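## Task

Lift the jars marked EGTA 2 M and EGTA 6 M off the cart and set both upright on the desk's mat. Every other labelled container must stay where it is and the cart must stay upright. A labelled container touching the floor means failure, and so does the robot falling or ending up tilted.

## Robot and tools

ROBOT. An omnidirectional base carries a column roughly 1.7 m high. A carriage rides up and down it (lift_m, 0 to 1 m) and holds two identical six-joint arms, left and right, each ending in a two-finger gripper. Arm bases sit near 0.57 m + lift_m above the floor; the carriage hangs about 0.15 m lower than that. A hand reaches up to 0.78 m from its shoulder but only about 0.38 m downward below its arm base. Hands are about 0.16 m long, 0.1 m wide (0.14 m open). Parked arm joints 1-6: 0, 0.05, 0.05, 1.45, 0, 0; parked, the robot is about 0.85 m wide by 0.65 m long. Cameras: carriage_camera (fixed, forward, tilted about 20 degrees down), left_wrist_camera and right_wrist_camera (looking past the fingertips); images are 896x504 pixels.

FRAMES. Base frame: metres, origin on the floor beneath the base centre, x forward, y left, z up. left_hand and right_hand are reported in it as the midpoint between the finger pads, with quat_wxyz giving hand orientation (hand z along the fingers, fingers open along hand y; a hand pointing straight up with joints 1, 5, 6 at 0 reads 1,0,0,0). base_odometry is in the frame the base had at scene start, from wheel counts only, so slip and drift appear as false travel; heading in rad, left positive, -3.142 to 3.142. Hand readings tend to sit above the true hand, especially at long reach or under load.

TOOL move. Every argument except cameras forms one action; give base, joints or both. base holds exactly one relative command, an offset from where the base last reported itself: translate_m (forward +, -2 to 2 m), strafe_m (left +, -2 to 2 m) or rotate_rad (counter-clockwise +, -6.3 to 6.3 rad). joints is a single dictionary shared by both arms and the lift, keyed by name, each value an absolute target: lift_m 0 to 1 m; left_joint1_rad and right_joint1_rad -2.617 to 3.054 (swing about vertical, 0 forward, + to the left); joint2 0 to 3.141 (shoulder: 0 upper arm back and level, 1.57 upright, 3.14 forward and level); joint3 0 to 3.141 (elbow, 0 folded, 3.14 straight); joint4 -1.57 to 1.57 (wrist pitch, + lifts the fingertips); joint5 -1.57 to 1.57 (wrist yaw, + swings fingertips RIGHT); joint6 -2.094 to 2.094 (roll about the finger axis, + clockwise seen from the forearm); left_gripper_m and right_gripper_m 0 to 0.093 m pad gap. Joints not named keep chasing their previous targets. speeds caps this action only: translate_m and strafe_m 0.02 to 0.5 m/s, rotate_rad 0.05 to 1.57 rad/s, lift_m 0.08 to 0.25 m/s (maxima are defaults). min_time_s (0.1 to 8 s) makes each arm and gripper motion last at least that long, giving straighter, gentler paths. cameras lists camera names or all; [] returns none. Unknown keys make a call invalid; out-of-range values get it refused, and a refusal or a stop cancels the rest of that reply's move, wait and finished_scene calls.

TOOL wait: seconds 0 to 10; the robot keeps its last command; returns state and images. TOOL zoom_image: camera plus region [x0, y0, x1, y1] in pixels of that camera's latest image, at most 504 by 504. TOOL finished_scene: scene is the current scene's number; it is final, and the goal must hold without the robot.

RESULTS. move reads done or the worst status. base_status and joint_status per motion: done (for the base, wheels turned the commanded amount even if slipping), off_target (resting short, maybe still pushing), contact_stop or time_out (target dropped, holding in place), not_followed (arm targets withheld because arms would nearly collide; the line joint command not followed appears), limit_stop_at_motor_heat. on_its_own lists uncommanded behaviour; held at there is a target, not a reading. motor_effort gives percent of maximum, bracketed value is the peak; readings are noisy and biased. A lift_m effort that keeps falling while lowering means a hand or load is resting on something. Joint torques include arm weight and wrap at ±28 N m for joints 1-3. A gripper gripping firmly reads a few mm narrower than the object and may say off_target; shut on nothing it reads 0.000 to 0.002. To release, command well above the reading. Images may be slightly older than the state. Camera calibration data (intrinsics, distortion, base-to-camera transforms) is provided per camera and may be slightly off, wrist cameras more so.

CAUTIONS. Arms have no contact stop: a blocked arm keeps pressing and snaps to its target once free. The base stops on wheel overload only, not arm contact, and may keep leaning on an obstacle; back off about 0.2 m the way you came. Never reverse under a table edge into the column. Tipping risk rises with a high carriage, outstretched or loaded arms, pushing, pulling, or abrupt stops; only images show leaning. A level hand sags 7 to 25 cm under 1 kg. Don't let the arms collide or press together; to untangle withheld arms, first resend one arm its readings with joint 1 swung away, then the other. Arms held out heat up even while you think; at MOTOR HOT, park the arm to cool, since at 100 °C the arm goes limp and drops what it holds. Avoid drops, releasing moving objects, slams, hard hits and heavy pushes. Thinking time lets the scene run on with the last command held.

Each tool is called after "Call:" by a JSON object that holds its "name" and its "arguments".

## Session

Call:
{"name": "move", "arguments": {}}

Scene clock: 0.00 s.
Joint torques (N m): no reading
base_odometry: x=+0.000 y=+0.000 heading=+0.000
base_status: not commanded
joint_positions: lift_m=+0.300 left_joint1_rad=+0.005 left_joint2_rad=+0.063 left_joint3_rad=+0.036 left_joint4_rad=+1.440 left_joint5_rad=-0.025 left_joint6_rad=-0.026 left_gripper_m=+0.09396 right_joint1_rad=+0.007 right_joint2_rad=+0.030 right_joint3_rad=+0.039 right_joint4_rad=+1.440 right_joint5_rad=-0.019 right_joint6_rad=-0.003 right_gripper_m=+0.09396
joint_status: not commanded
motor_effort: lift_m=+40 drive_wheels=+4
left_hand: x=+0.2644 y=+0.3089 z=+1.3072 quat_wxyz=(+0.997, -0.014, +0.079, -0.010) (m; base frame)
right_hand: x=+0.2529 y=-0.3008 z=+1.3087 quat_wxyz=(+0.998, -0.010, +0.061, +0.003) (m; base frame)
pictures: carriage_camera, left_wrist_camera, right_wrist_camera
camera_calibration:
carriage_camera: T_world_to_cam=[[-0.0301167, -0.999264, -0.0237735, 0.0346004], [-0.352417, 0.0328724, -0.935266, 1.25939], [0.935359, -0.0197889, -0.353147, 0.333332], [0, 0, 0, 1]] pos_world=[0.133088, -0.000228057, 1.2964]
left_wrist_camera: T_world_to_cam=[[-0.00638314, -0.999939, 0.00898196, 0.300769], [0.696373, -0.0108911, -0.717597, 0.761213], [0.717651, 0.00167428, 0.696401, -0.978567], [0, 0, 0, 1]] pos_world=[0.174102, 0.31068, 1.22502]
right_wrist_camera: T_world_to_cam=[[0.0705529, -0.997508, 0.00073368, -0.3148], [0.755808, 0.0529776, -0.652647, 0.685796], [0.650982, 0.0466007, 0.757662, -1.01913], [0, 0, 0, 1]] pos_world=[0.167317, -0.302855, 1.21997]

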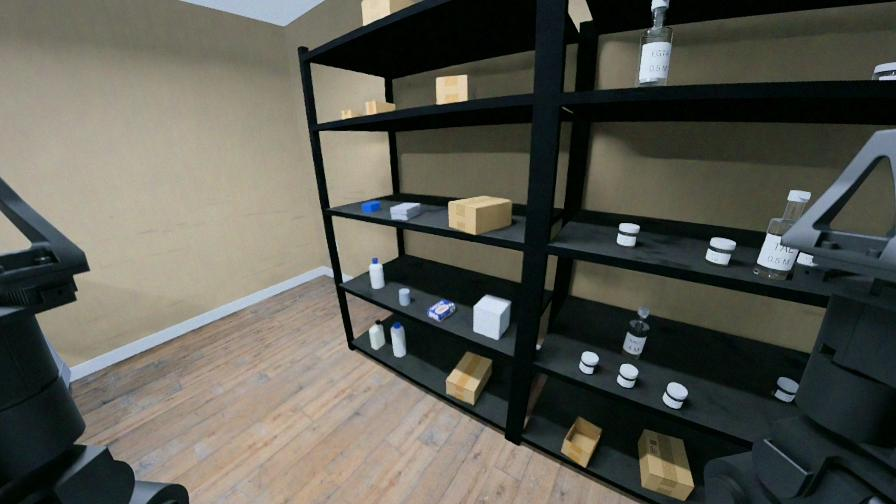

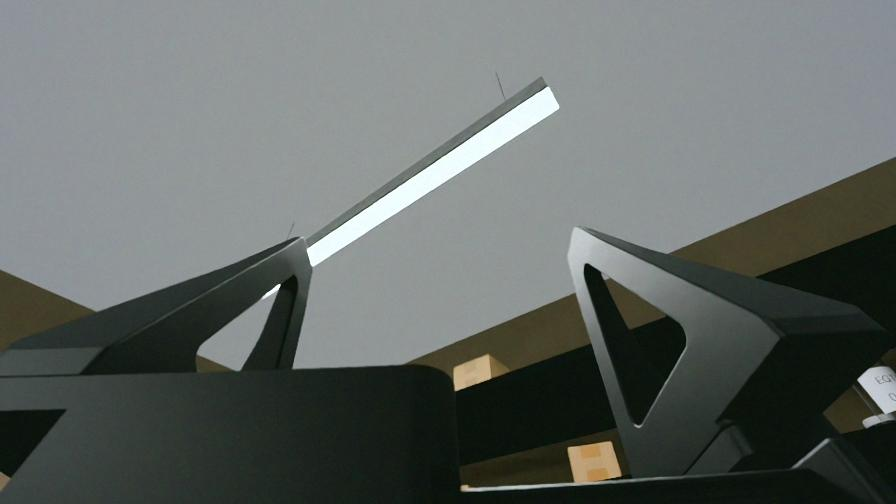

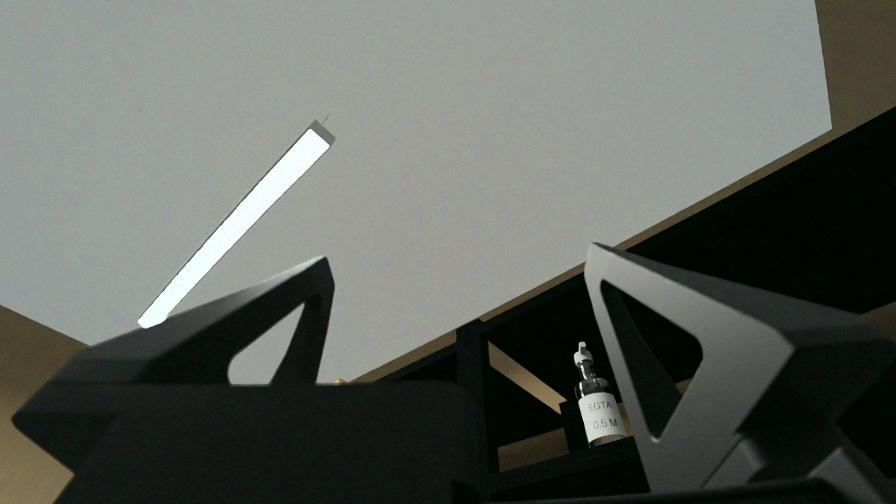

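Look around.

Call:
{"name": "move", "arguments": {"base": {"rotate_rad": 1.4}, "cameras": ["carriage_camera"]}}

Call:
{"name": "move", "arguments": {"base": {"rotate_rad": 1.4}, "cameras": ["carriage_camera"]}}

Call:
{"name": "move", "arguments": {"base": {"rotate_rad": 1.4}, "cameras": ["carriage_camera"]}}

Scene clock: 3.37 s.
Joint torques (N m): left_arm=[-0.43 4.21 5.29 -0.26 0.02 -0.04] | right_arm=[0.13 3.37 6.35 -0.2 0.09 0.07]
move: done
base_odometry: x=+0.000 y=+0.000 heading=+1.400
base_status: done
joint_positions: lift_m=+0.300 left_joint1_rad=+0.005 left_joint2_rad=+0.063 left_joint3_rad=+0.036 left_joint4_rad=+1.438 left_joint5_rad=-0.025 left_joint6_rad=-0.026 left_gripper_m=+0.09397 right_joint1_rad=+0.007 right_joint2_rad=+0.030 right_joint3_rad=+0.039 right_joint4_rad=+1.439 right_joint5_rad=-0.019 right_joint6_rad=-0.003 right_gripper_m=+0.09397
joint_status: not commanded
motor_effort: lift_m=+40(40) drive_wheels=+8(21)
left_hand: x=+0.2648 y=+0.3089 z=+1.3071 quat_wxyz=(+0.997, -0.014, +0.080, -0.010) (m; base frame)
right_hand: x=+0.2532 y=-0.3008 z=+1.3087 quat_wxyz=(+0.998, -0.010, +0.061, +0.003) (m; base frame)
pictures: carriage_camera
camera_calibration:
carriage_camera: T_world_to_cam=[[-0.0301167, -0.999264, -0.0237735, 0.0346004], [-0.352417, 0.0328724, -0.935266, 1.25939], [0.935359, -0.0197889, -0.353147, 0.333332], [0, 0, 0, 1]] pos_world=[0.133088, -0.000228057, 1.2964]

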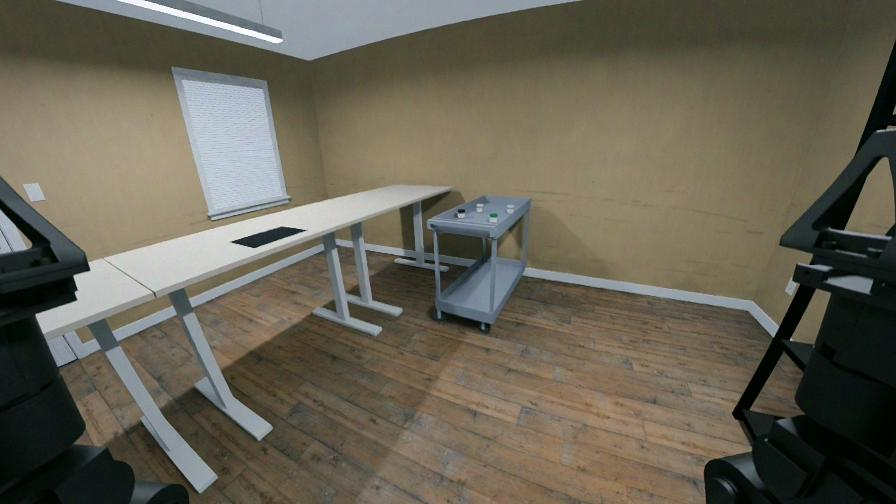

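Scene clock: 6.30 s.
Joint torques (N m): left_arm=[-0.42 4.21 5.29 -0.24 0.02 -0.04] | right_arm=[0.21 3.34 6.37 -0.2 0.08 0.06]
move: done
base_odometry: x=+0.000 y=+0.000 heading=+2.799
base_status: done
joint_positions: lift_m=+0.300 left_joint1_rad=+0.005 left_joint2_rad=+0.063 left_joint3_rad=+0.036 left_joint4_rad=+1.438 left_joint5_rad=-0.025 left_joint6_rad=-0.026 left_gripper_m=+0.09397 right_joint1_rad=+0.007 right_joint2_rad=+0.030 right_joint3_rad=+0.039 right_joint4_rad=+1.439 right_joint5_rad=-0.019 right_joint6_rad=-0.003 right_gripper_m=+0.09397
joint_status: not commanded
motor_effort: lift_m=+40(41) drive_wheels=+8(19)
left_hand: x=+0.2649 y=+0.3089 z=+1.3071 quat_wxyz=(+0.997, -0.014, +0.080, -0.010) (m; base frame)
right_hand: x=+0.2533 y=-0.3008 z=+1.3087 quat_wxyz=(+0.998, -0.010, +0.062, +0.003) (m; base frame)
pictures: carriage_camera
camera_calibration:
carriage_camera: T_world_to_cam=[[-0.0301167, -0.999264, -0.0237735, 0.0346004], [-0.352417, 0.0328724, -0.935266, 1.25939], [0.935359, -0.0197889, -0.353147, 0.333332], [0, 0, 0, 1]] pos_world=[0.133088, -0.000228057, 1.2964]

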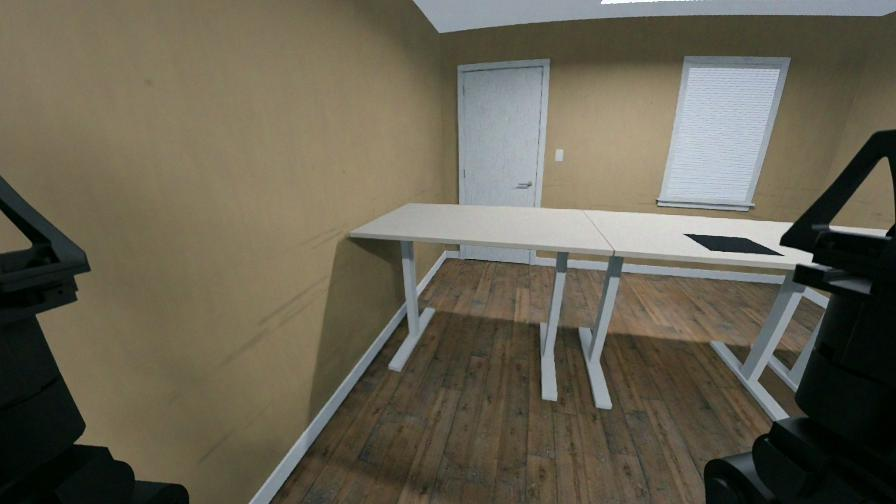

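Scene clock: 9.23 s.
Joint torques (N m): left_arm=[-0.42 4.19 5.3 -0.24 0.02 -0.04] | right_arm=[0.27 3.37 6.35 -0.2 0.09 0.07]
move: done
base_odometry: x=+0.000 y=+0.000 heading=-2.084
base_status: done
joint_positions: lift_m=+0.300 left_joint1_rad=+0.005 left_joint2_rad=+0.063 left_joint3_rad=+0.036 left_joint4_rad=+1.438 left_joint5_rad=-0.025 left_joint6_rad=-0.026 left_gripper_m=+0.09398 right_joint1_rad=+0.007 right_joint2_rad=+0.030 right_joint3_rad=+0.039 right_joint4_rad=+1.438 right_joint5_rad=-0.019 right_joint6_rad=-0.003 right_gripper_m=+0.09398
joint_status: not commanded
motor_effort: lift_m=+39(40) drive_wheels=+8(20)
left_hand: x=+0.2649 y=+0.3089 z=+1.3071 quat_wxyz=(+0.997, -0.014, +0.080, -0.010) (m; base frame)
right_hand: x=+0.2534 y=-0.3008 z=+1.3087 quat_wxyz=(+0.998, -0.010, +0.062, +0.003) (m; base frame)
pictures: carriage_camera
camera_calibration:
carriage_camera: T_world_to_cam=[[-0.0301167, -0.999264, -0.0237735, 0.0346004], [-0.352417, 0.0328724, -0.935266, 1.25939], [0.935359, -0.0197889, -0.353147, 0.333332], [0, 0, 0, 1]] pos_world=[0.133088, -0.000228057, 1.2964]

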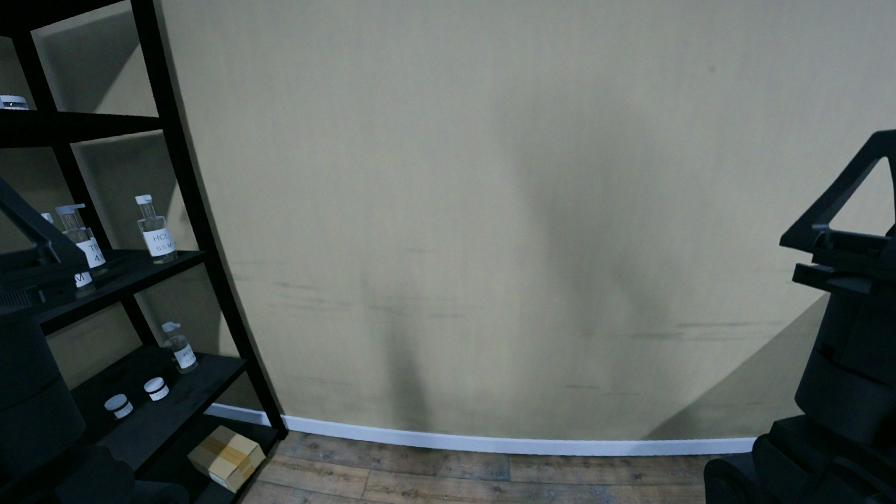

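Call:
{"name": "move", "arguments": {"base": {"rotate_rad": -2.8}, "cameras": []}}

Call:
{"name": "move", "arguments": {"base": {"translate_m": 0.9}, "cameras": ["carriage_camera"]}}

Call:
{"name": "zoom_image", "arguments": {"camera": "carriage_camera", "region": [380, 160, 680, 330]}}

Scene clock: 14.50 s.
Joint torques (N m): left_arm=[-0.42 4.19 5.29 -0.21 0.03 -0.04] | right_arm=[0.31 3.34 6.34 -0.17 0.09 0.06]
move: done
base_odometry: x=+0.000 y=+0.000 heading=+1.399
base_status: done
joint_positions: lift_m=+0.300 left_joint1_rad=+0.005 left_joint2_rad=+0.063 left_joint3_rad=+0.036 left_joint4_rad=+1.435 left_joint5_rad=-0.025 left_joint6_rad=-0.026 left_gripper_m=+0.09400 right_joint1_rad=+0.007 right_joint2_rad=+0.030 right_joint3_rad=+0.039 right_joint4_rad=+1.437 right_joint5_rad=-0.019 right_joint6_rad=-0.003 right_gripper_m=+0.09400
joint_status: not commanded
motor_effort: lift_m=+40(41) drive_wheels=+7(19)
left_hand: x=+0.2656 y=+0.3089 z=+1.3070 quat_wxyz=(+0.997, -0.014, +0.082, -0.009) (m; base frame)
right_hand: x=+0.2538 y=-0.3008 z=+1.3086 quat_wxyz=(+0.998, -0.010, +0.063, +0.003) (m; base frame)
pictures: none
No camera images: "cameras" was empty.

Scene clock: 18.57 s.
Joint torques (N m): left_arm=[-0.42 4.21 5.37 -0.21 0.02 -0.04] | right_arm=[0.18 3.32 6.22 -0.15 0.09 0.06]
move: done
base_odometry: x=+0.155 y=+0.887 heading=+1.398
base_status: done
joint_positions: lift_m=+0.300 left_joint1_rad=+0.005 left_joint2_rad=+0.063 left_joint3_rad=+0.036 left_joint4_rad=+1.435 left_joint5_rad=-0.025 left_joint6_rad=-0.026 left_gripper_m=+0.09400 right_joint1_rad=+0.007 right_joint2_rad=+0.030 right_joint3_rad=+0.039 right_joint4_rad=+1.437 right_joint5_rad=-0.019 right_joint6_rad=-0.003 right_gripper_m=+0.09400
joint_status: not commanded
motor_effort: lift_m=+40(41) drive_wheels=-5(26)
left_hand: x=+0.2656 y=+0.3089 z=+1.3070 quat_wxyz=(+0.997, -0.014, +0.082, -0.009) (m; base frame)
right_hand: x=+0.2538 y=-0.3008 z=+1.3086 quat_wxyz=(+0.998, -0.010, +0.063, +0.003) (m; base frame)
pictures: carriage_camera
camera_calibration:
carriage_camera: T_world_to_cam=[[-0.0301167, -0.999264, -0.0237735, 0.0346004], [-0.352417, 0.0328724, -0.935266, 1.25939], [0.935359, -0.0197889, -0.353147, 0.333332], [0, 0, 0, 1]] pos_world=[0.133088, -0.000228057, 1.2964]

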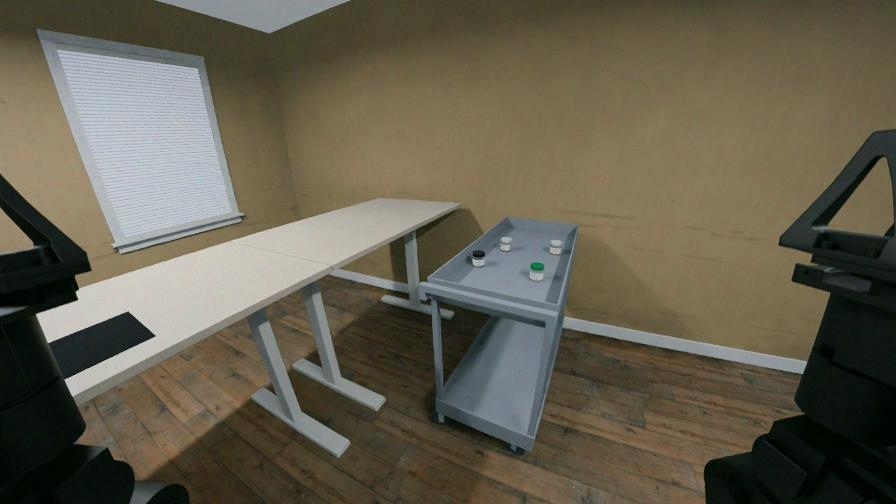

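Scaled by 1.680.

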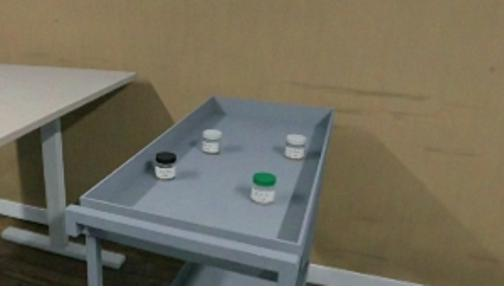

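Call:
{"name": "move", "arguments": {"base": {"rotate_rad": -0.46}, "cameras": []}}

Call:
{"name": "move", "arguments": {"base": {"translate_m": 0.3}, "cameras": ["carriage_camera"]}}

Call:
{"name": "zoom_image", "arguments": {"camera": "carriage_camera", "region": [220, 180, 470, 340]}}

Scene clock: 25.20 s.
Joint torques (N m): left_arm=[-0.42 4.19 5.27 -0.22 0.02 -0.04] | right_arm=[0.24 3.33 6.38 -0.17 0.08 0.07]
move: done
base_odometry: x=+0.155 y=+0.887 heading=+0.939
base_status: done
joint_positions: lift_m=+0.300 left_joint1_rad=+0.005 left_joint2_rad=+0.063 left_joint3_rad=+0.036 left_joint4_rad=+1.436 left_joint5_rad=-0.025 left_joint6_rad=-0.026 left_gripper_m=+0.09400 right_joint1_rad=+0.007 right_joint2_rad=+0.030 right_joint3_rad=+0.039 right_joint4_rad=+1.437 right_joint5_rad=-0.019 right_joint6_rad=-0.003 right_gripper_m=+0.09400
joint_status: not commanded
motor_effort: lift_m=+40(41) drive_wheels=+8(15)
left_hand: x=+0.2652 y=+0.3089 z=+1.3071 quat_wxyz=(+0.997, -0.014, +0.081, -0.009) (m; base frame)
right_hand: x=+0.2536 y=-0.3008 z=+1.3086 quat_wxyz=(+0.998, -0.010, +0.062, +0.003) (m; base frame)
pictures: none
No camera images: "cameras" was empty.

Scene clock: 27.67 s.
Joint torques (N m): left_arm=[-0.42 4.23 5.37 -0.23 0.02 -0.03] | right_arm=[0.2 3.47 6.19 -0.17 0.09 0.07]
move: done
base_odometry: x=+0.332 y=+1.129 heading=+0.938
base_status: done
joint_positions: lift_m=+0.300 left_joint1_rad=+0.005 left_joint2_rad=+0.063 left_joint3_rad=+0.036 left_joint4_rad=+1.436 left_joint5_rad=-0.025 left_joint6_rad=-0.026 left_gripper_m=+0.09400 right_joint1_rad=+0.007 right_joint2_rad=+0.030 right_joint3_rad=+0.039 right_joint4_rad=+1.437 right_joint5_rad=-0.019 right_joint6_rad=-0.003 right_gripper_m=+0.09400
joint_status: not commanded
motor_effort: lift_m=+40(41) drive_wheels=-5(22)
left_hand: x=+0.2653 y=+0.3089 z=+1.3070 quat_wxyz=(+0.997, -0.014, +0.081, -0.009) (m; base frame)
right_hand: x=+0.2536 y=-0.3008 z=+1.3086 quat_wxyz=(+0.998, -0.010, +0.062, +0.003) (m; base frame)
pictures: carriage_camera
camera_calibration:
carriage_camera: T_world_to_cam=[[-0.0301167, -0.999264, -0.0237735, 0.0346004], [-0.352417, 0.0328724, -0.935266, 1.25939], [0.935359, -0.0197889, -0.353147, 0.333332], [0, 0, 0, 1]] pos_world=[0.133088, -0.000228057, 1.2964]

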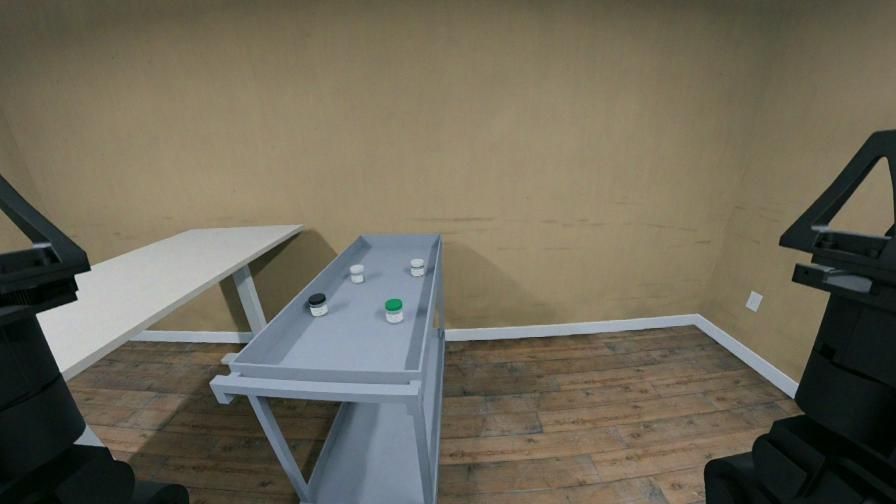

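Scaled by 2.016.

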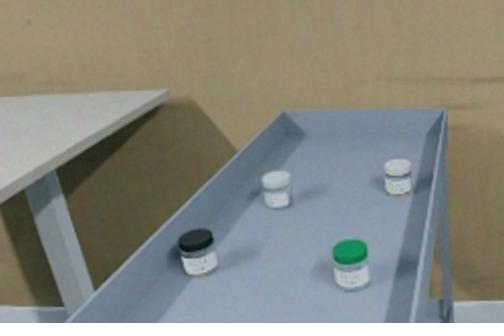

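Call:
{"name": "zoom_image", "arguments": {"camera": "carriage_camera", "region": [300, 255, 430, 330]}}

Call:
{"name": "zoom_image", "arguments": {"camera": "carriage_camera", "region": [382, 292, 412, 328]}}

Call:
{"name": "zoom_image", "arguments": {"camera": "carriage_camera", "region": [306, 288, 336, 322]}}

Call:
{"name": "zoom_image", "arguments": {"camera": "carriage_camera", "region": [404, 254, 434, 284]}}

Call:
{"name": "zoom_image", "arguments": {"camera": "carriage_camera", "region": [344, 260, 374, 290]}}

Scaled by 3.877.

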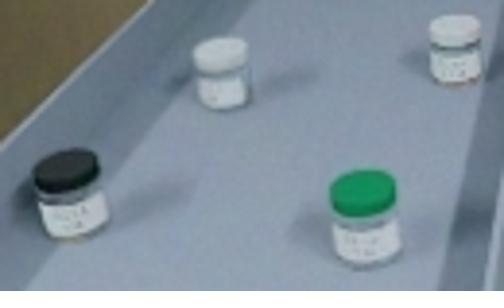

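Scaled by 14.000.

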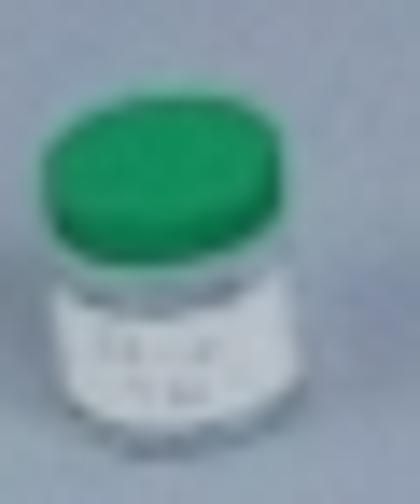

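Scaled by 14.824.

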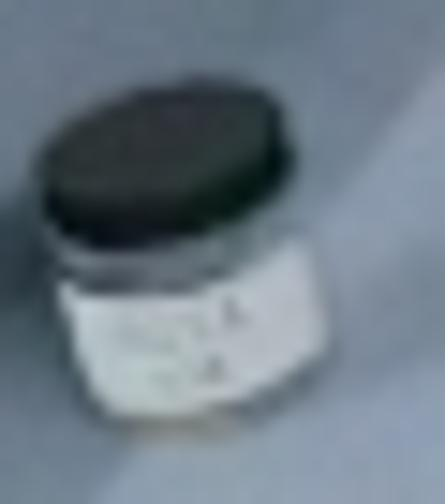

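Scaled by 16.800.

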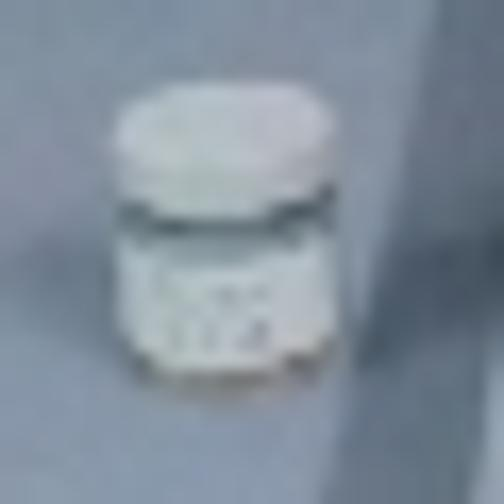

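Scaled by 16.800.

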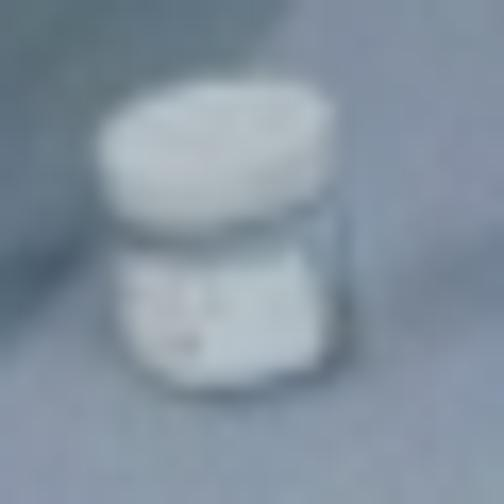

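Call:
{"name": "move", "arguments": {"base": {"strafe_m": 0.3}, "cameras": []}}

Call:
{"name": "move", "arguments": {"base": {"translate_m": 0.2}, "cameras": ["carriage_camera"]}}

Call:
{"name": "zoom_image", "arguments": {"camera": "carriage_camera", "region": [380, 240, 580, 360]}}

Scene clock: 32.07 s.
Joint torques (N m): left_arm=[-0.29 4.19 5.24 -0.23 0.02 -0.04] | right_arm=[0.18 3.33 6.35 -0.18 0.09 0.05]
move: done
base_odometry: x=+0.090 y=+1.306 heading=+0.938
base_status: done
joint_positions: lift_m=+0.300 left_joint1_rad=+0.005 left_joint2_rad=+0.063 left_joint3_rad=+0.036 left_joint4_rad=+1.436 left_joint5_rad=-0.025 left_joint6_rad=-0.026 left_gripper_m=+0.09400 right_joint1_rad=+0.007 right_joint2_rad=+0.030 right_joint3_rad=+0.039 right_joint4_rad=+1.438 right_joint5_rad=-0.019 right_joint6_rad=-0.003 right_gripper_m=+0.09400
joint_status: not commanded
motor_effort: lift_m=+40(41) drive_wheels=+0(18)
left_hand: x=+0.2653 y=+0.3089 z=+1.3070 quat_wxyz=(+0.997, -0.014, +0.081, -0.010) (m; base frame)
right_hand: x=+0.2534 y=-0.3008 z=+1.3087 quat_wxyz=(+0.998, -0.010, +0.062, +0.002) (m; base frame)
pictures: none
No camera images: "cameras" was empty.

Scene clock: 34.23 s.
Joint torques (N m): left_arm=[-0.4 4.29 5.27 -0.21 0.02 -0.03] | right_arm=[0.24 3.32 6.37 -0.15 0.09 0.07]
move: done
base_odometry: x=+0.208 y=+1.468 heading=+0.938
base_status: done
joint_positions: lift_m=+0.300 left_joint1_rad=+0.005 left_joint2_rad=+0.063 left_joint3_rad=+0.036 left_joint4_rad=+1.435 left_joint5_rad=-0.025 left_joint6_rad=-0.026 left_gripper_m=+0.09400 right_joint1_rad=+0.007 right_joint2_rad=+0.030 right_joint3_rad=+0.039 right_joint4_rad=+1.438 right_joint5_rad=-0.019 right_joint6_rad=-0.003 right_gripper_m=+0.09400
joint_status: not commanded
motor_effort: lift_m=+40(41) drive_wheels=-1(18)
left_hand: x=+0.2655 y=+0.3089 z=+1.3070 quat_wxyz=(+0.997, -0.014, +0.081, -0.010) (m; base frame)
right_hand: x=+0.2534 y=-0.3008 z=+1.3087 quat_wxyz=(+0.998, -0.010, +0.062, +0.002) (m; base frame)
pictures: carriage_camera
camera_calibration:
carriage_camera: T_world_to_cam=[[-0.0301167, -0.999264, -0.0237735, 0.0346004], [-0.352417, 0.0328724, -0.935266, 1.25939], [0.935359, -0.0197889, -0.353147, 0.333332], [0, 0, 0, 1]] pos_world=[0.133088, -0.000228057, 1.2964]

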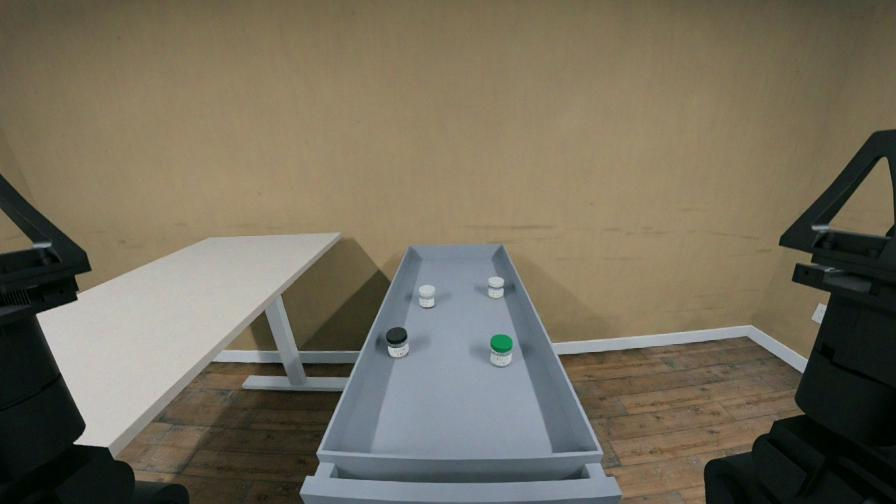

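Scaled by 2.520.

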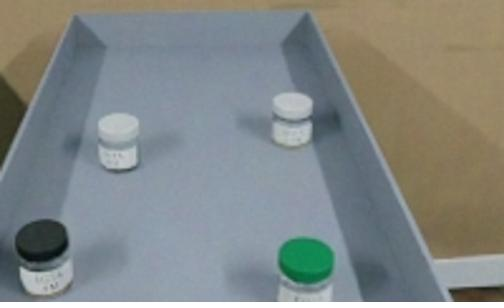

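Call:
{"name": "zoom_image", "arguments": {"camera": "carriage_camera", "region": [384, 322, 414, 362]}}

Call:
{"name": "zoom_image", "arguments": {"camera": "carriage_camera", "region": [486, 330, 516, 370]}}

Call:
{"name": "zoom_image", "arguments": {"camera": "carriage_camera", "region": [414, 280, 440, 310]}}

Call:
{"name": "zoom_image", "arguments": {"camera": "carriage_camera", "region": [482, 272, 508, 302]}}

Scaled by 12.600.

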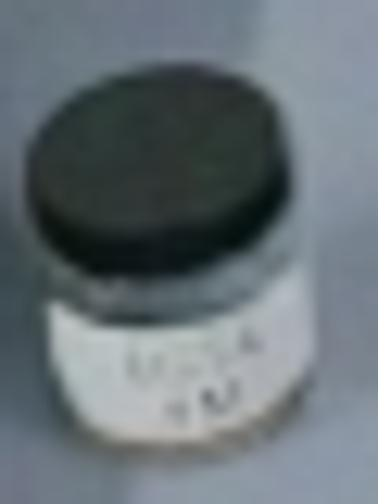

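Scaled by 12.600.

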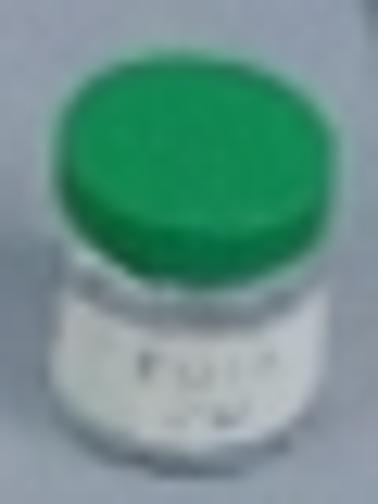

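Scaled by 16.800.

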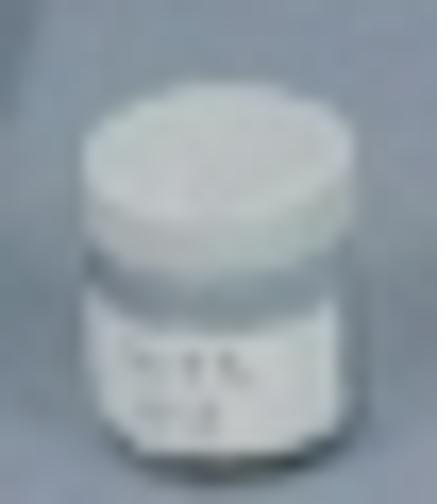

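Scaled by 16.800.

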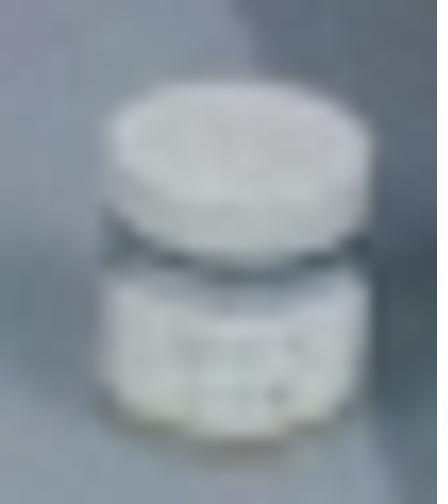

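Call:
{"name": "move", "arguments": {"joints": {"lift_m": 0.6}, "cameras": []}}

Call:
{"name": "move", "arguments": {"joints": {"left_joint2_rad": 1.2, "left_joint3_rad": 1.2, "left_joint4_rad": -0.8, "right_joint2_rad": 1.2, "right_joint3_rad": 1.2, "right_joint4_rad": -0.8}, "min_time_s": 2.5}}

Scene clock: 37.47 s.
Joint torques (N m): left_arm=[-0.39 4.21 5.29 -0.21 0.02 -0.04] | right_arm=[0.24 3.33 6.38 -0.19 0.09 0.06]
move: done
base_odometry: x=+0.208 y=+1.468 heading=+0.938
base_status: not commanded
joint_positions: lift_m=+0.600 left_joint1_rad=+0.005 left_joint2_rad=+0.063 left_joint3_rad=+0.036 left_joint4_rad=+1.435 left_joint5_rad=-0.025 left_joint6_rad=-0.026 left_gripper_m=+0.09400 right_joint1_rad=+0.007 right_joint2_rad=+0.030 right_joint3_rad=+0.039 right_joint4_rad=+1.438 right_joint5_rad=-0.019 right_joint6_rad=-0.003 right_gripper_m=+0.09400
joint_status: all done
motor_effort: lift_m=+42(51) drive_wheels=-1(2)
left_hand: x=+0.2654 y=+0.3089 z=+1.6068 quat_wxyz=(+0.997, -0.014, +0.081, -0.010) (m; base frame)
right_hand: x=+0.2534 y=-0.3008 z=+1.6085 quat_wxyz=(+0.998, -0.010, +0.062, +0.002) (m; base frame)
pictures: none
No camera images: "cameras" was empty.

Scene clock: 40.40 s.
Joint torques (N m): left_arm=[-0.4 -3.67 9.24 1.46 0 -0.04] | right_arm=[0.21 -3.22 10.02 2 0.08 0.06]
move: done
base_odometry: x=+0.208 y=+1.468 heading=+0.938
base_status: not commanded
joint_positions: lift_m=+0.600 left_joint1_rad=+0.005 left_joint2_rad=+1.193 left_joint3_rad=+1.163 left_joint4_rad=-0.795 left_joint5_rad=-0.025 left_joint6_rad=-0.026 left_gripper_m=+0.09400 right_joint1_rad=+0.007 right_joint2_rad=+1.192 right_joint3_rad=+1.174 right_joint4_rad=-0.788 right_joint5_rad=-0.019 right_joint6_rad=-0.003 right_gripper_m=+0.09400
joint_status: all done
motor_effort: lift_m=+43(43) drive_wheels=+6(6)
left_hand: x=+0.5586 y=+0.3103 z=+1.4118 quat_wxyz=(+0.364, -0.019, +0.931, +0.008) (m; base frame)
right_hand: x=+0.5612 y=-0.2987 z=+1.4177 quat_wxyz=(+0.373, -0.008, +0.928, +0.010) (m; base frame)
pictures: carriage_camera, left_wrist_camera, right_wrist_camera
camera_calibration:
carriage_camera: T_world_to_cam=[[-0.0301167, -0.999264, -0.0237735, 0.0417276], [-0.352417, 0.0328724, -0.935266, 1.53978], [0.935359, -0.0197889, -0.353147, 0.439205], [0, 0, 0, 1]] pos_world=[0.133088, -0.000228057, 1.5962]
left_wrist_camera: T_world_to_cam=[[0.0191003, -0.999811, 0.0035861, 0.296463], [-0.994392, -0.0193696, -0.103966, 0.712209], [0.104016, -0.00158022, -0.994574, 1.46858], [0, 0, 0, 1]] pos_world=[0.549797, 0.312523, 1.53359]
right_wrist_camera: T_world_to_cam=[[-0.0324191, -0.998251, -0.0494289, -0.205814], [-0.984054, 0.0405336, -0.173191, 0.816715], [0.174891, 0.043026, -0.983647, 1.43229], [0, 0, 0, 1]] pos_world=[0.546525, -0.300184, 1.54014]

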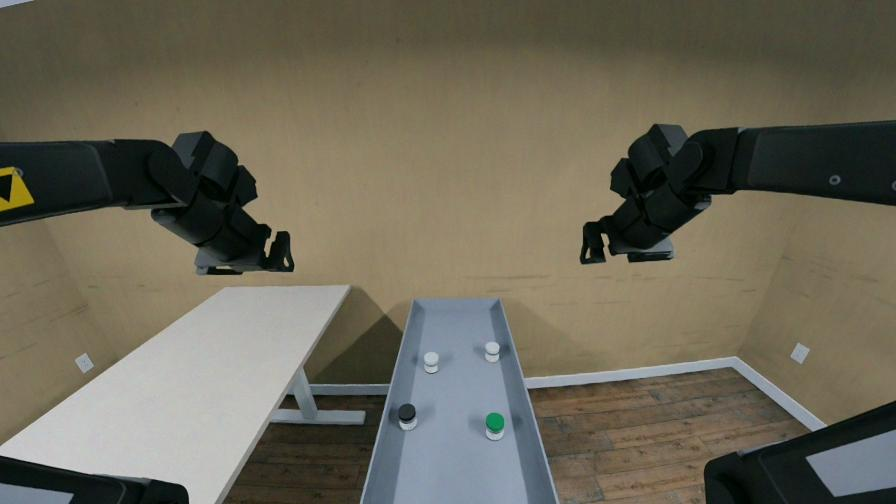

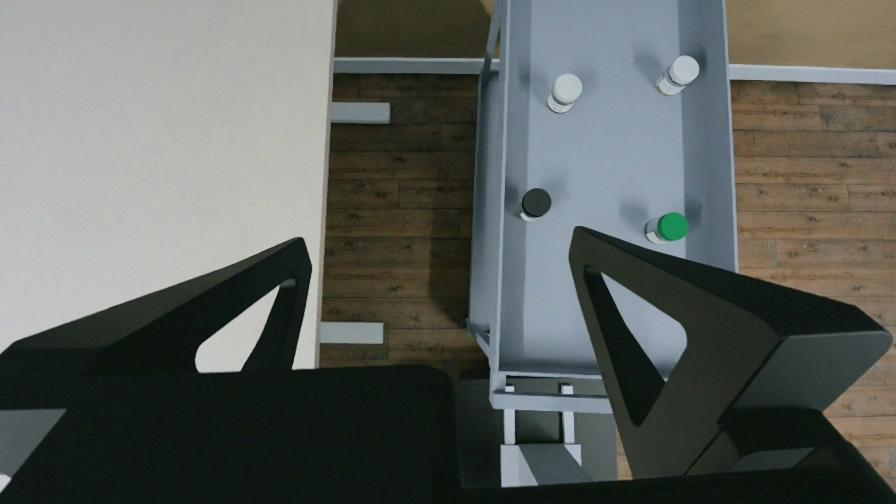

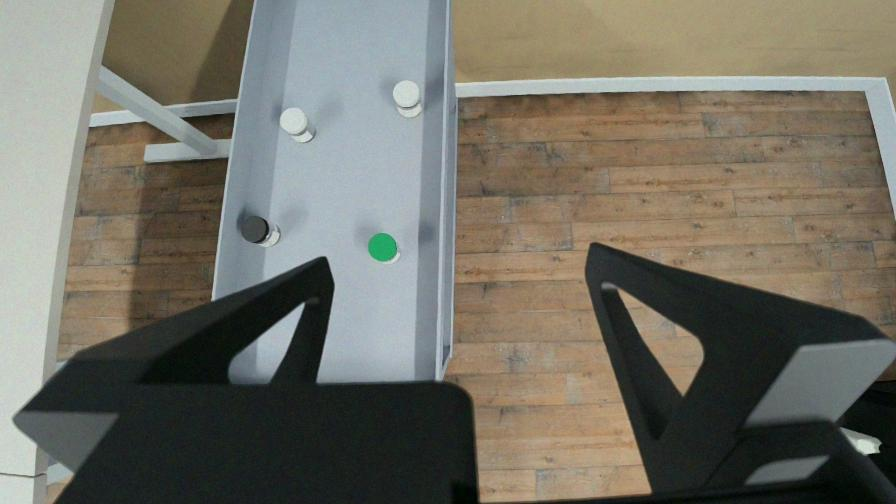

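Call:
{"name": "move", "arguments": {"joints": {"lift_m": 0.25, "left_joint1_rad": -0.3, "left_joint4_rad": 0.0, "right_joint1_rad": 0.3, "right_joint4_rad": 0.0}, "min_time_s": 2}}

Scene clock: 44.43 s.
Joint torques (N m): left_arm=[-1.02 -4.33 8.59 2.1 0.02 -0.03] | right_arm=[0.8 -3.9 9.21 2.86 0.08 0.06]
move: done
base_odometry: x=+0.208 y=+1.468 heading=+0.938
base_status: not commanded
joint_positions: lift_m=+0.250 left_joint1_rad=-0.293 left_joint2_rad=+1.198 left_joint3_rad=+1.176 left_joint4_rad=-0.022 left_joint5_rad=-0.025 left_joint6_rad=-0.026 left_gripper_m=+0.09400 right_joint1_rad=+0.294 right_joint2_rad=+1.196 right_joint3_rad=+1.187 right_joint4_rad=-0.016 right_joint5_rad=-0.019 right_joint6_rad=-0.003 right_gripper_m=+0.09400
joint_status: all done
motor_effort: lift_m=+36(36) drive_wheels=+6(6)
left_hand: x=+0.6216 y=+0.1884 z=+1.2347 quat_wxyz=(+0.684, +0.087, +0.717, -0.101) (m; base frame)
right_hand: x=+0.6184 y=-0.1811 z=+1.2421 quat_wxyz=(+0.690, -0.113, +0.707, +0.108) (m; base frame)
pictures: carriage_camera, left_wrist_camera, right_wrist_camera
camera_calibration:
carriage_camera: T_world_to_cam=[[-0.0301167, -0.999264, -0.0237735, 0.03342], [-0.352417, 0.0328724, -0.935266, 1.21295], [0.935359, -0.0197889, -0.353147, 0.315798], [0, 0, 0, 1]] pos_world=[0.133088, -0.000228057, 1.24675]
left_wrist_camera: T_world_to_cam=[[-0.281606, -0.959448, 0.0125791, 0.342244], [-0.609823, 0.168836, -0.774345, 1.30731], [0.74082, -0.225731, -0.632639, 0.485177], [0, 0, 0, 1]] pos_world=[0.534177, 0.217164, 1.31495]
right_wrist_camera: T_world_to_cam=[[0.29561, -0.95324, -0.0628349, -0.273295], [-0.565546, -0.121613, -0.815701, 1.34777], [0.769917, 0.276665, -0.575052, 0.411357], [0, 0, 0, 1]] pos_world=[0.526302, -0.210418, 1.31875]

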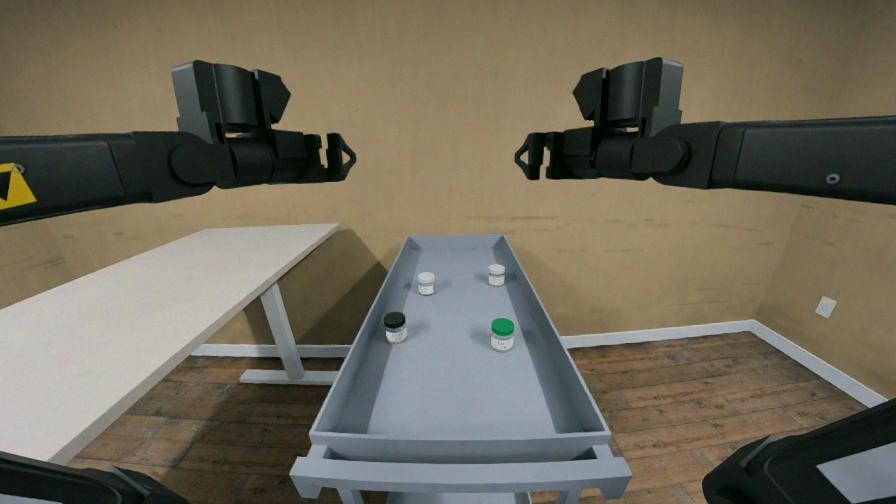

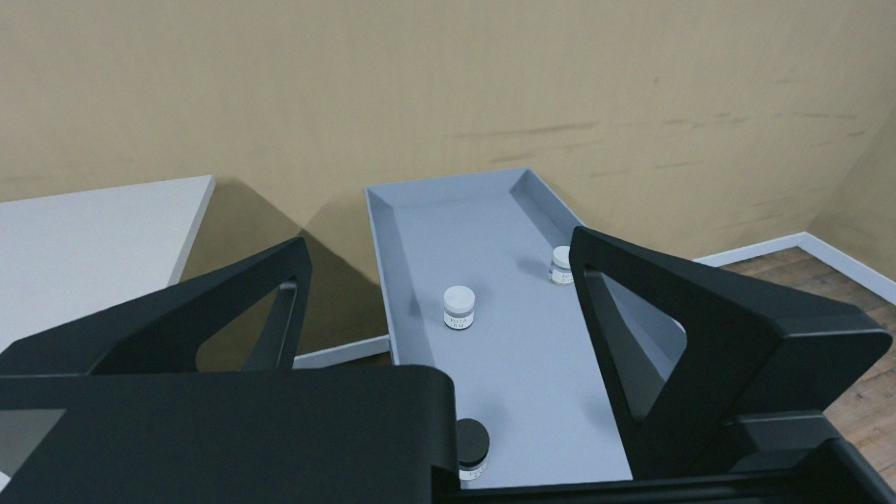

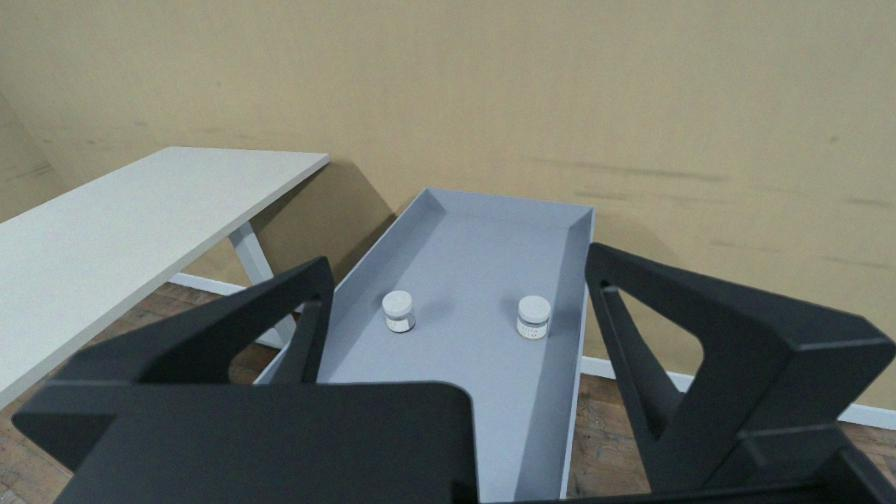

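Call:
{"name": "zoom_image", "arguments": {"camera": "left_wrist_camera", "region": [440, 280, 480, 335]}}

Call:
{"name": "zoom_image", "arguments": {"camera": "right_wrist_camera", "region": [512, 290, 556, 345]}}

Call:
{"name": "move", "arguments": {"joints": {"left_joint4_rad": -0.4, "right_joint4_rad": -0.45,"right_joint1_rad": 0.2, "left_joint1_rad": -0.35}, "min_time_s": 1, "cameras": ["left_wrist_camera","right_wrist_camera"]}}

Scaled by 9.164.

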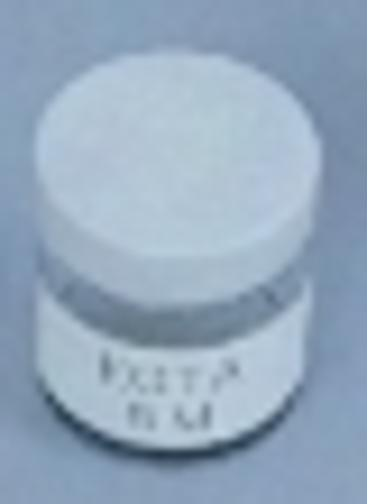

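Scaled by 9.164.

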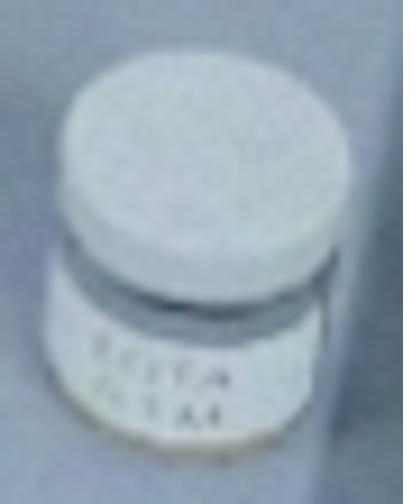

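Scene clock: 46.43 s.
Joint torques (N m): left_arm=[-1.01 -4.48 8.55 1.85 0.01 -0.04] | right_arm=[-0.39 -3.86 9.16 2.5 0.08 0.06]
move: done
base_odometry: x=+0.208 y=+1.468 heading=+0.938
base_status: not commanded
joint_positions: lift_m=+0.250 left_joint1_rad=-0.343 left_joint2_rad=+1.198 left_joint3_rad=+1.176 left_joint4_rad=-0.397 left_joint5_rad=-0.025 left_joint6_rad=-0.026 left_gripper_m=+0.09400 right_joint1_rad=+0.206 right_joint2_rad=+1.196 right_joint3_rad=+1.187 right_joint4_rad=-0.438 right_joint5_rad=-0.019 right_joint6_rad=-0.003 right_gripper_m=+0.09400
joint_status: all done
motor_effort: lift_m=+36(36) drive_wheels=+6(6)
left_hand: x=+0.5955 y=+0.1756 z=+1.1455 quat_wxyz=(+0.537, +0.126, +0.829, -0.090) (m; base frame)
right_hand: x=+0.6040 y=-0.2212 z=+1.1419 quat_wxyz=(+0.529, -0.094, +0.841, +0.062) (m; base frame)
pictures: left_wrist_camera, right_wrist_camera
camera_calibration:
left_wrist_camera: T_world_to_cam=[[-0.3257, -0.945431, 0.0089275, 0.351641], [-0.826213, 0.280013, -0.488839, 1.0068], [0.459664, -0.166591, -0.872328, 0.876775], [0, 0, 0, 1]] pos_world=[0.54334, 0.196597, 1.25386]
right_wrist_camera: T_world_to_cam=[[0.185125, -0.980875, -0.0601097, -0.256075], [-0.851883, -0.129684, -0.507422, 1.07213], [0.489922, 0.145143, -0.859599, 0.84078], [0, 0, 0, 1]] pos_world=[0.548816, -0.234173, 1.25136]

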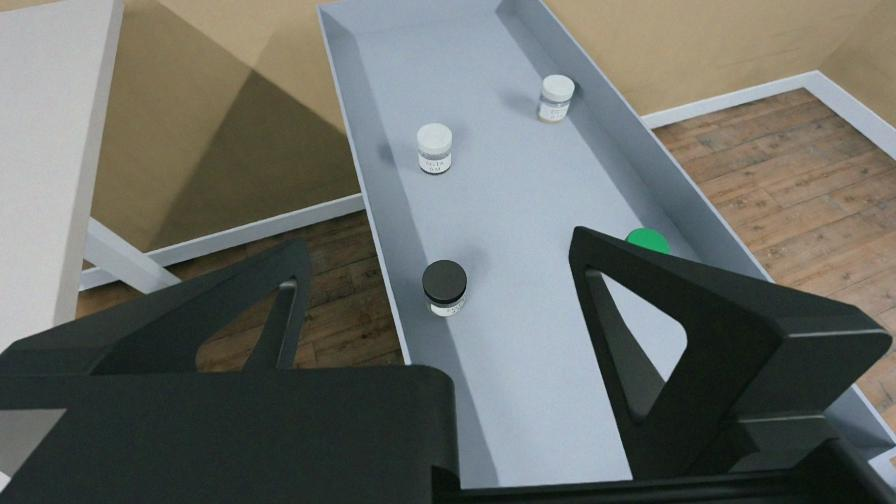

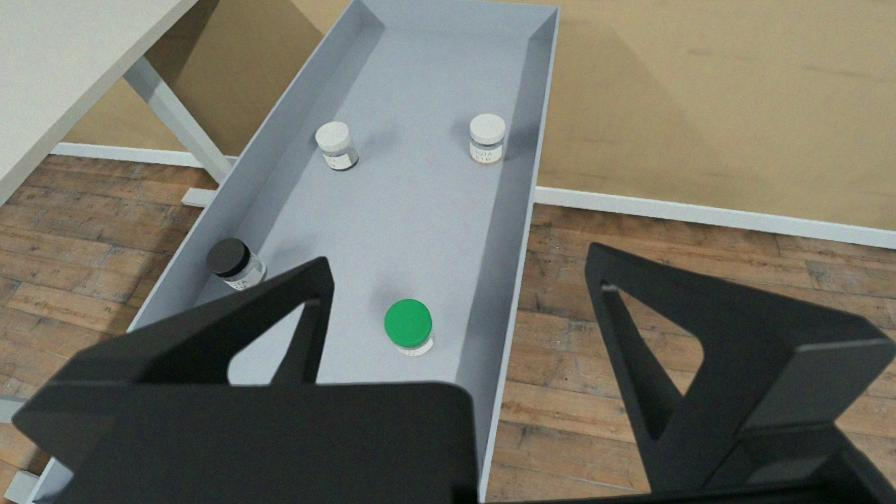

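Call:
{"name": "zoom_image", "arguments": {"camera": "left_wrist_camera", "region": [414, 118, 454, 178]}}

Call:
{"name": "zoom_image", "arguments": {"camera": "left_wrist_camera", "region": [420, 258, 470, 320]}}

Call:
{"name": "zoom_image", "arguments": {"camera": "right_wrist_camera", "region": [466, 108, 510, 168]}}

Call:
{"name": "zoom_image", "arguments": {"camera": "right_wrist_camera", "region": [382, 294, 438, 360]}}

Call:
{"name": "zoom_image", "arguments": {"camera": "carriage_camera", "region": [488, 316, 518, 354]}}

Scaled by 8.400.

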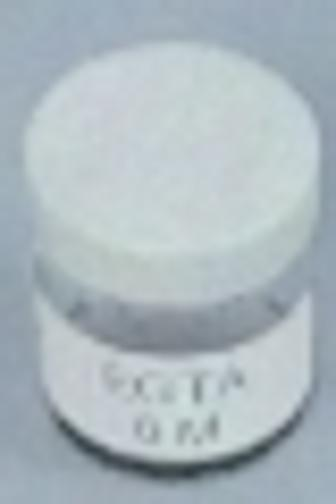

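Scaled by 8.129.

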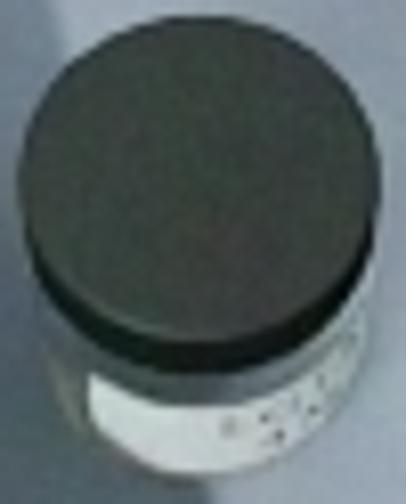

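Scaled by 8.400.

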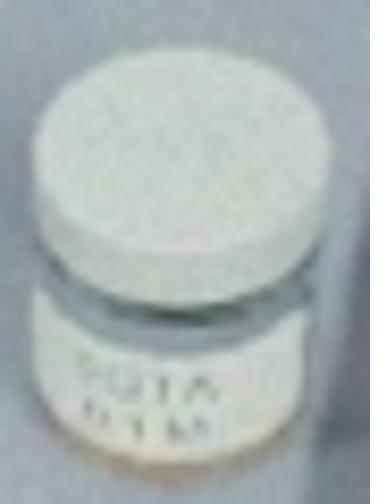

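Scaled by 7.636.

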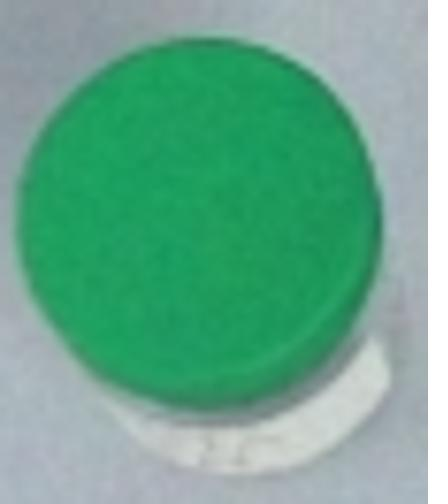

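This scene's latest camera images include none from carriage_camera. They are from: left_wrist_camera, right_wrist_camera. carriage_camera's image comes with the result of a call that names it in "cameras".


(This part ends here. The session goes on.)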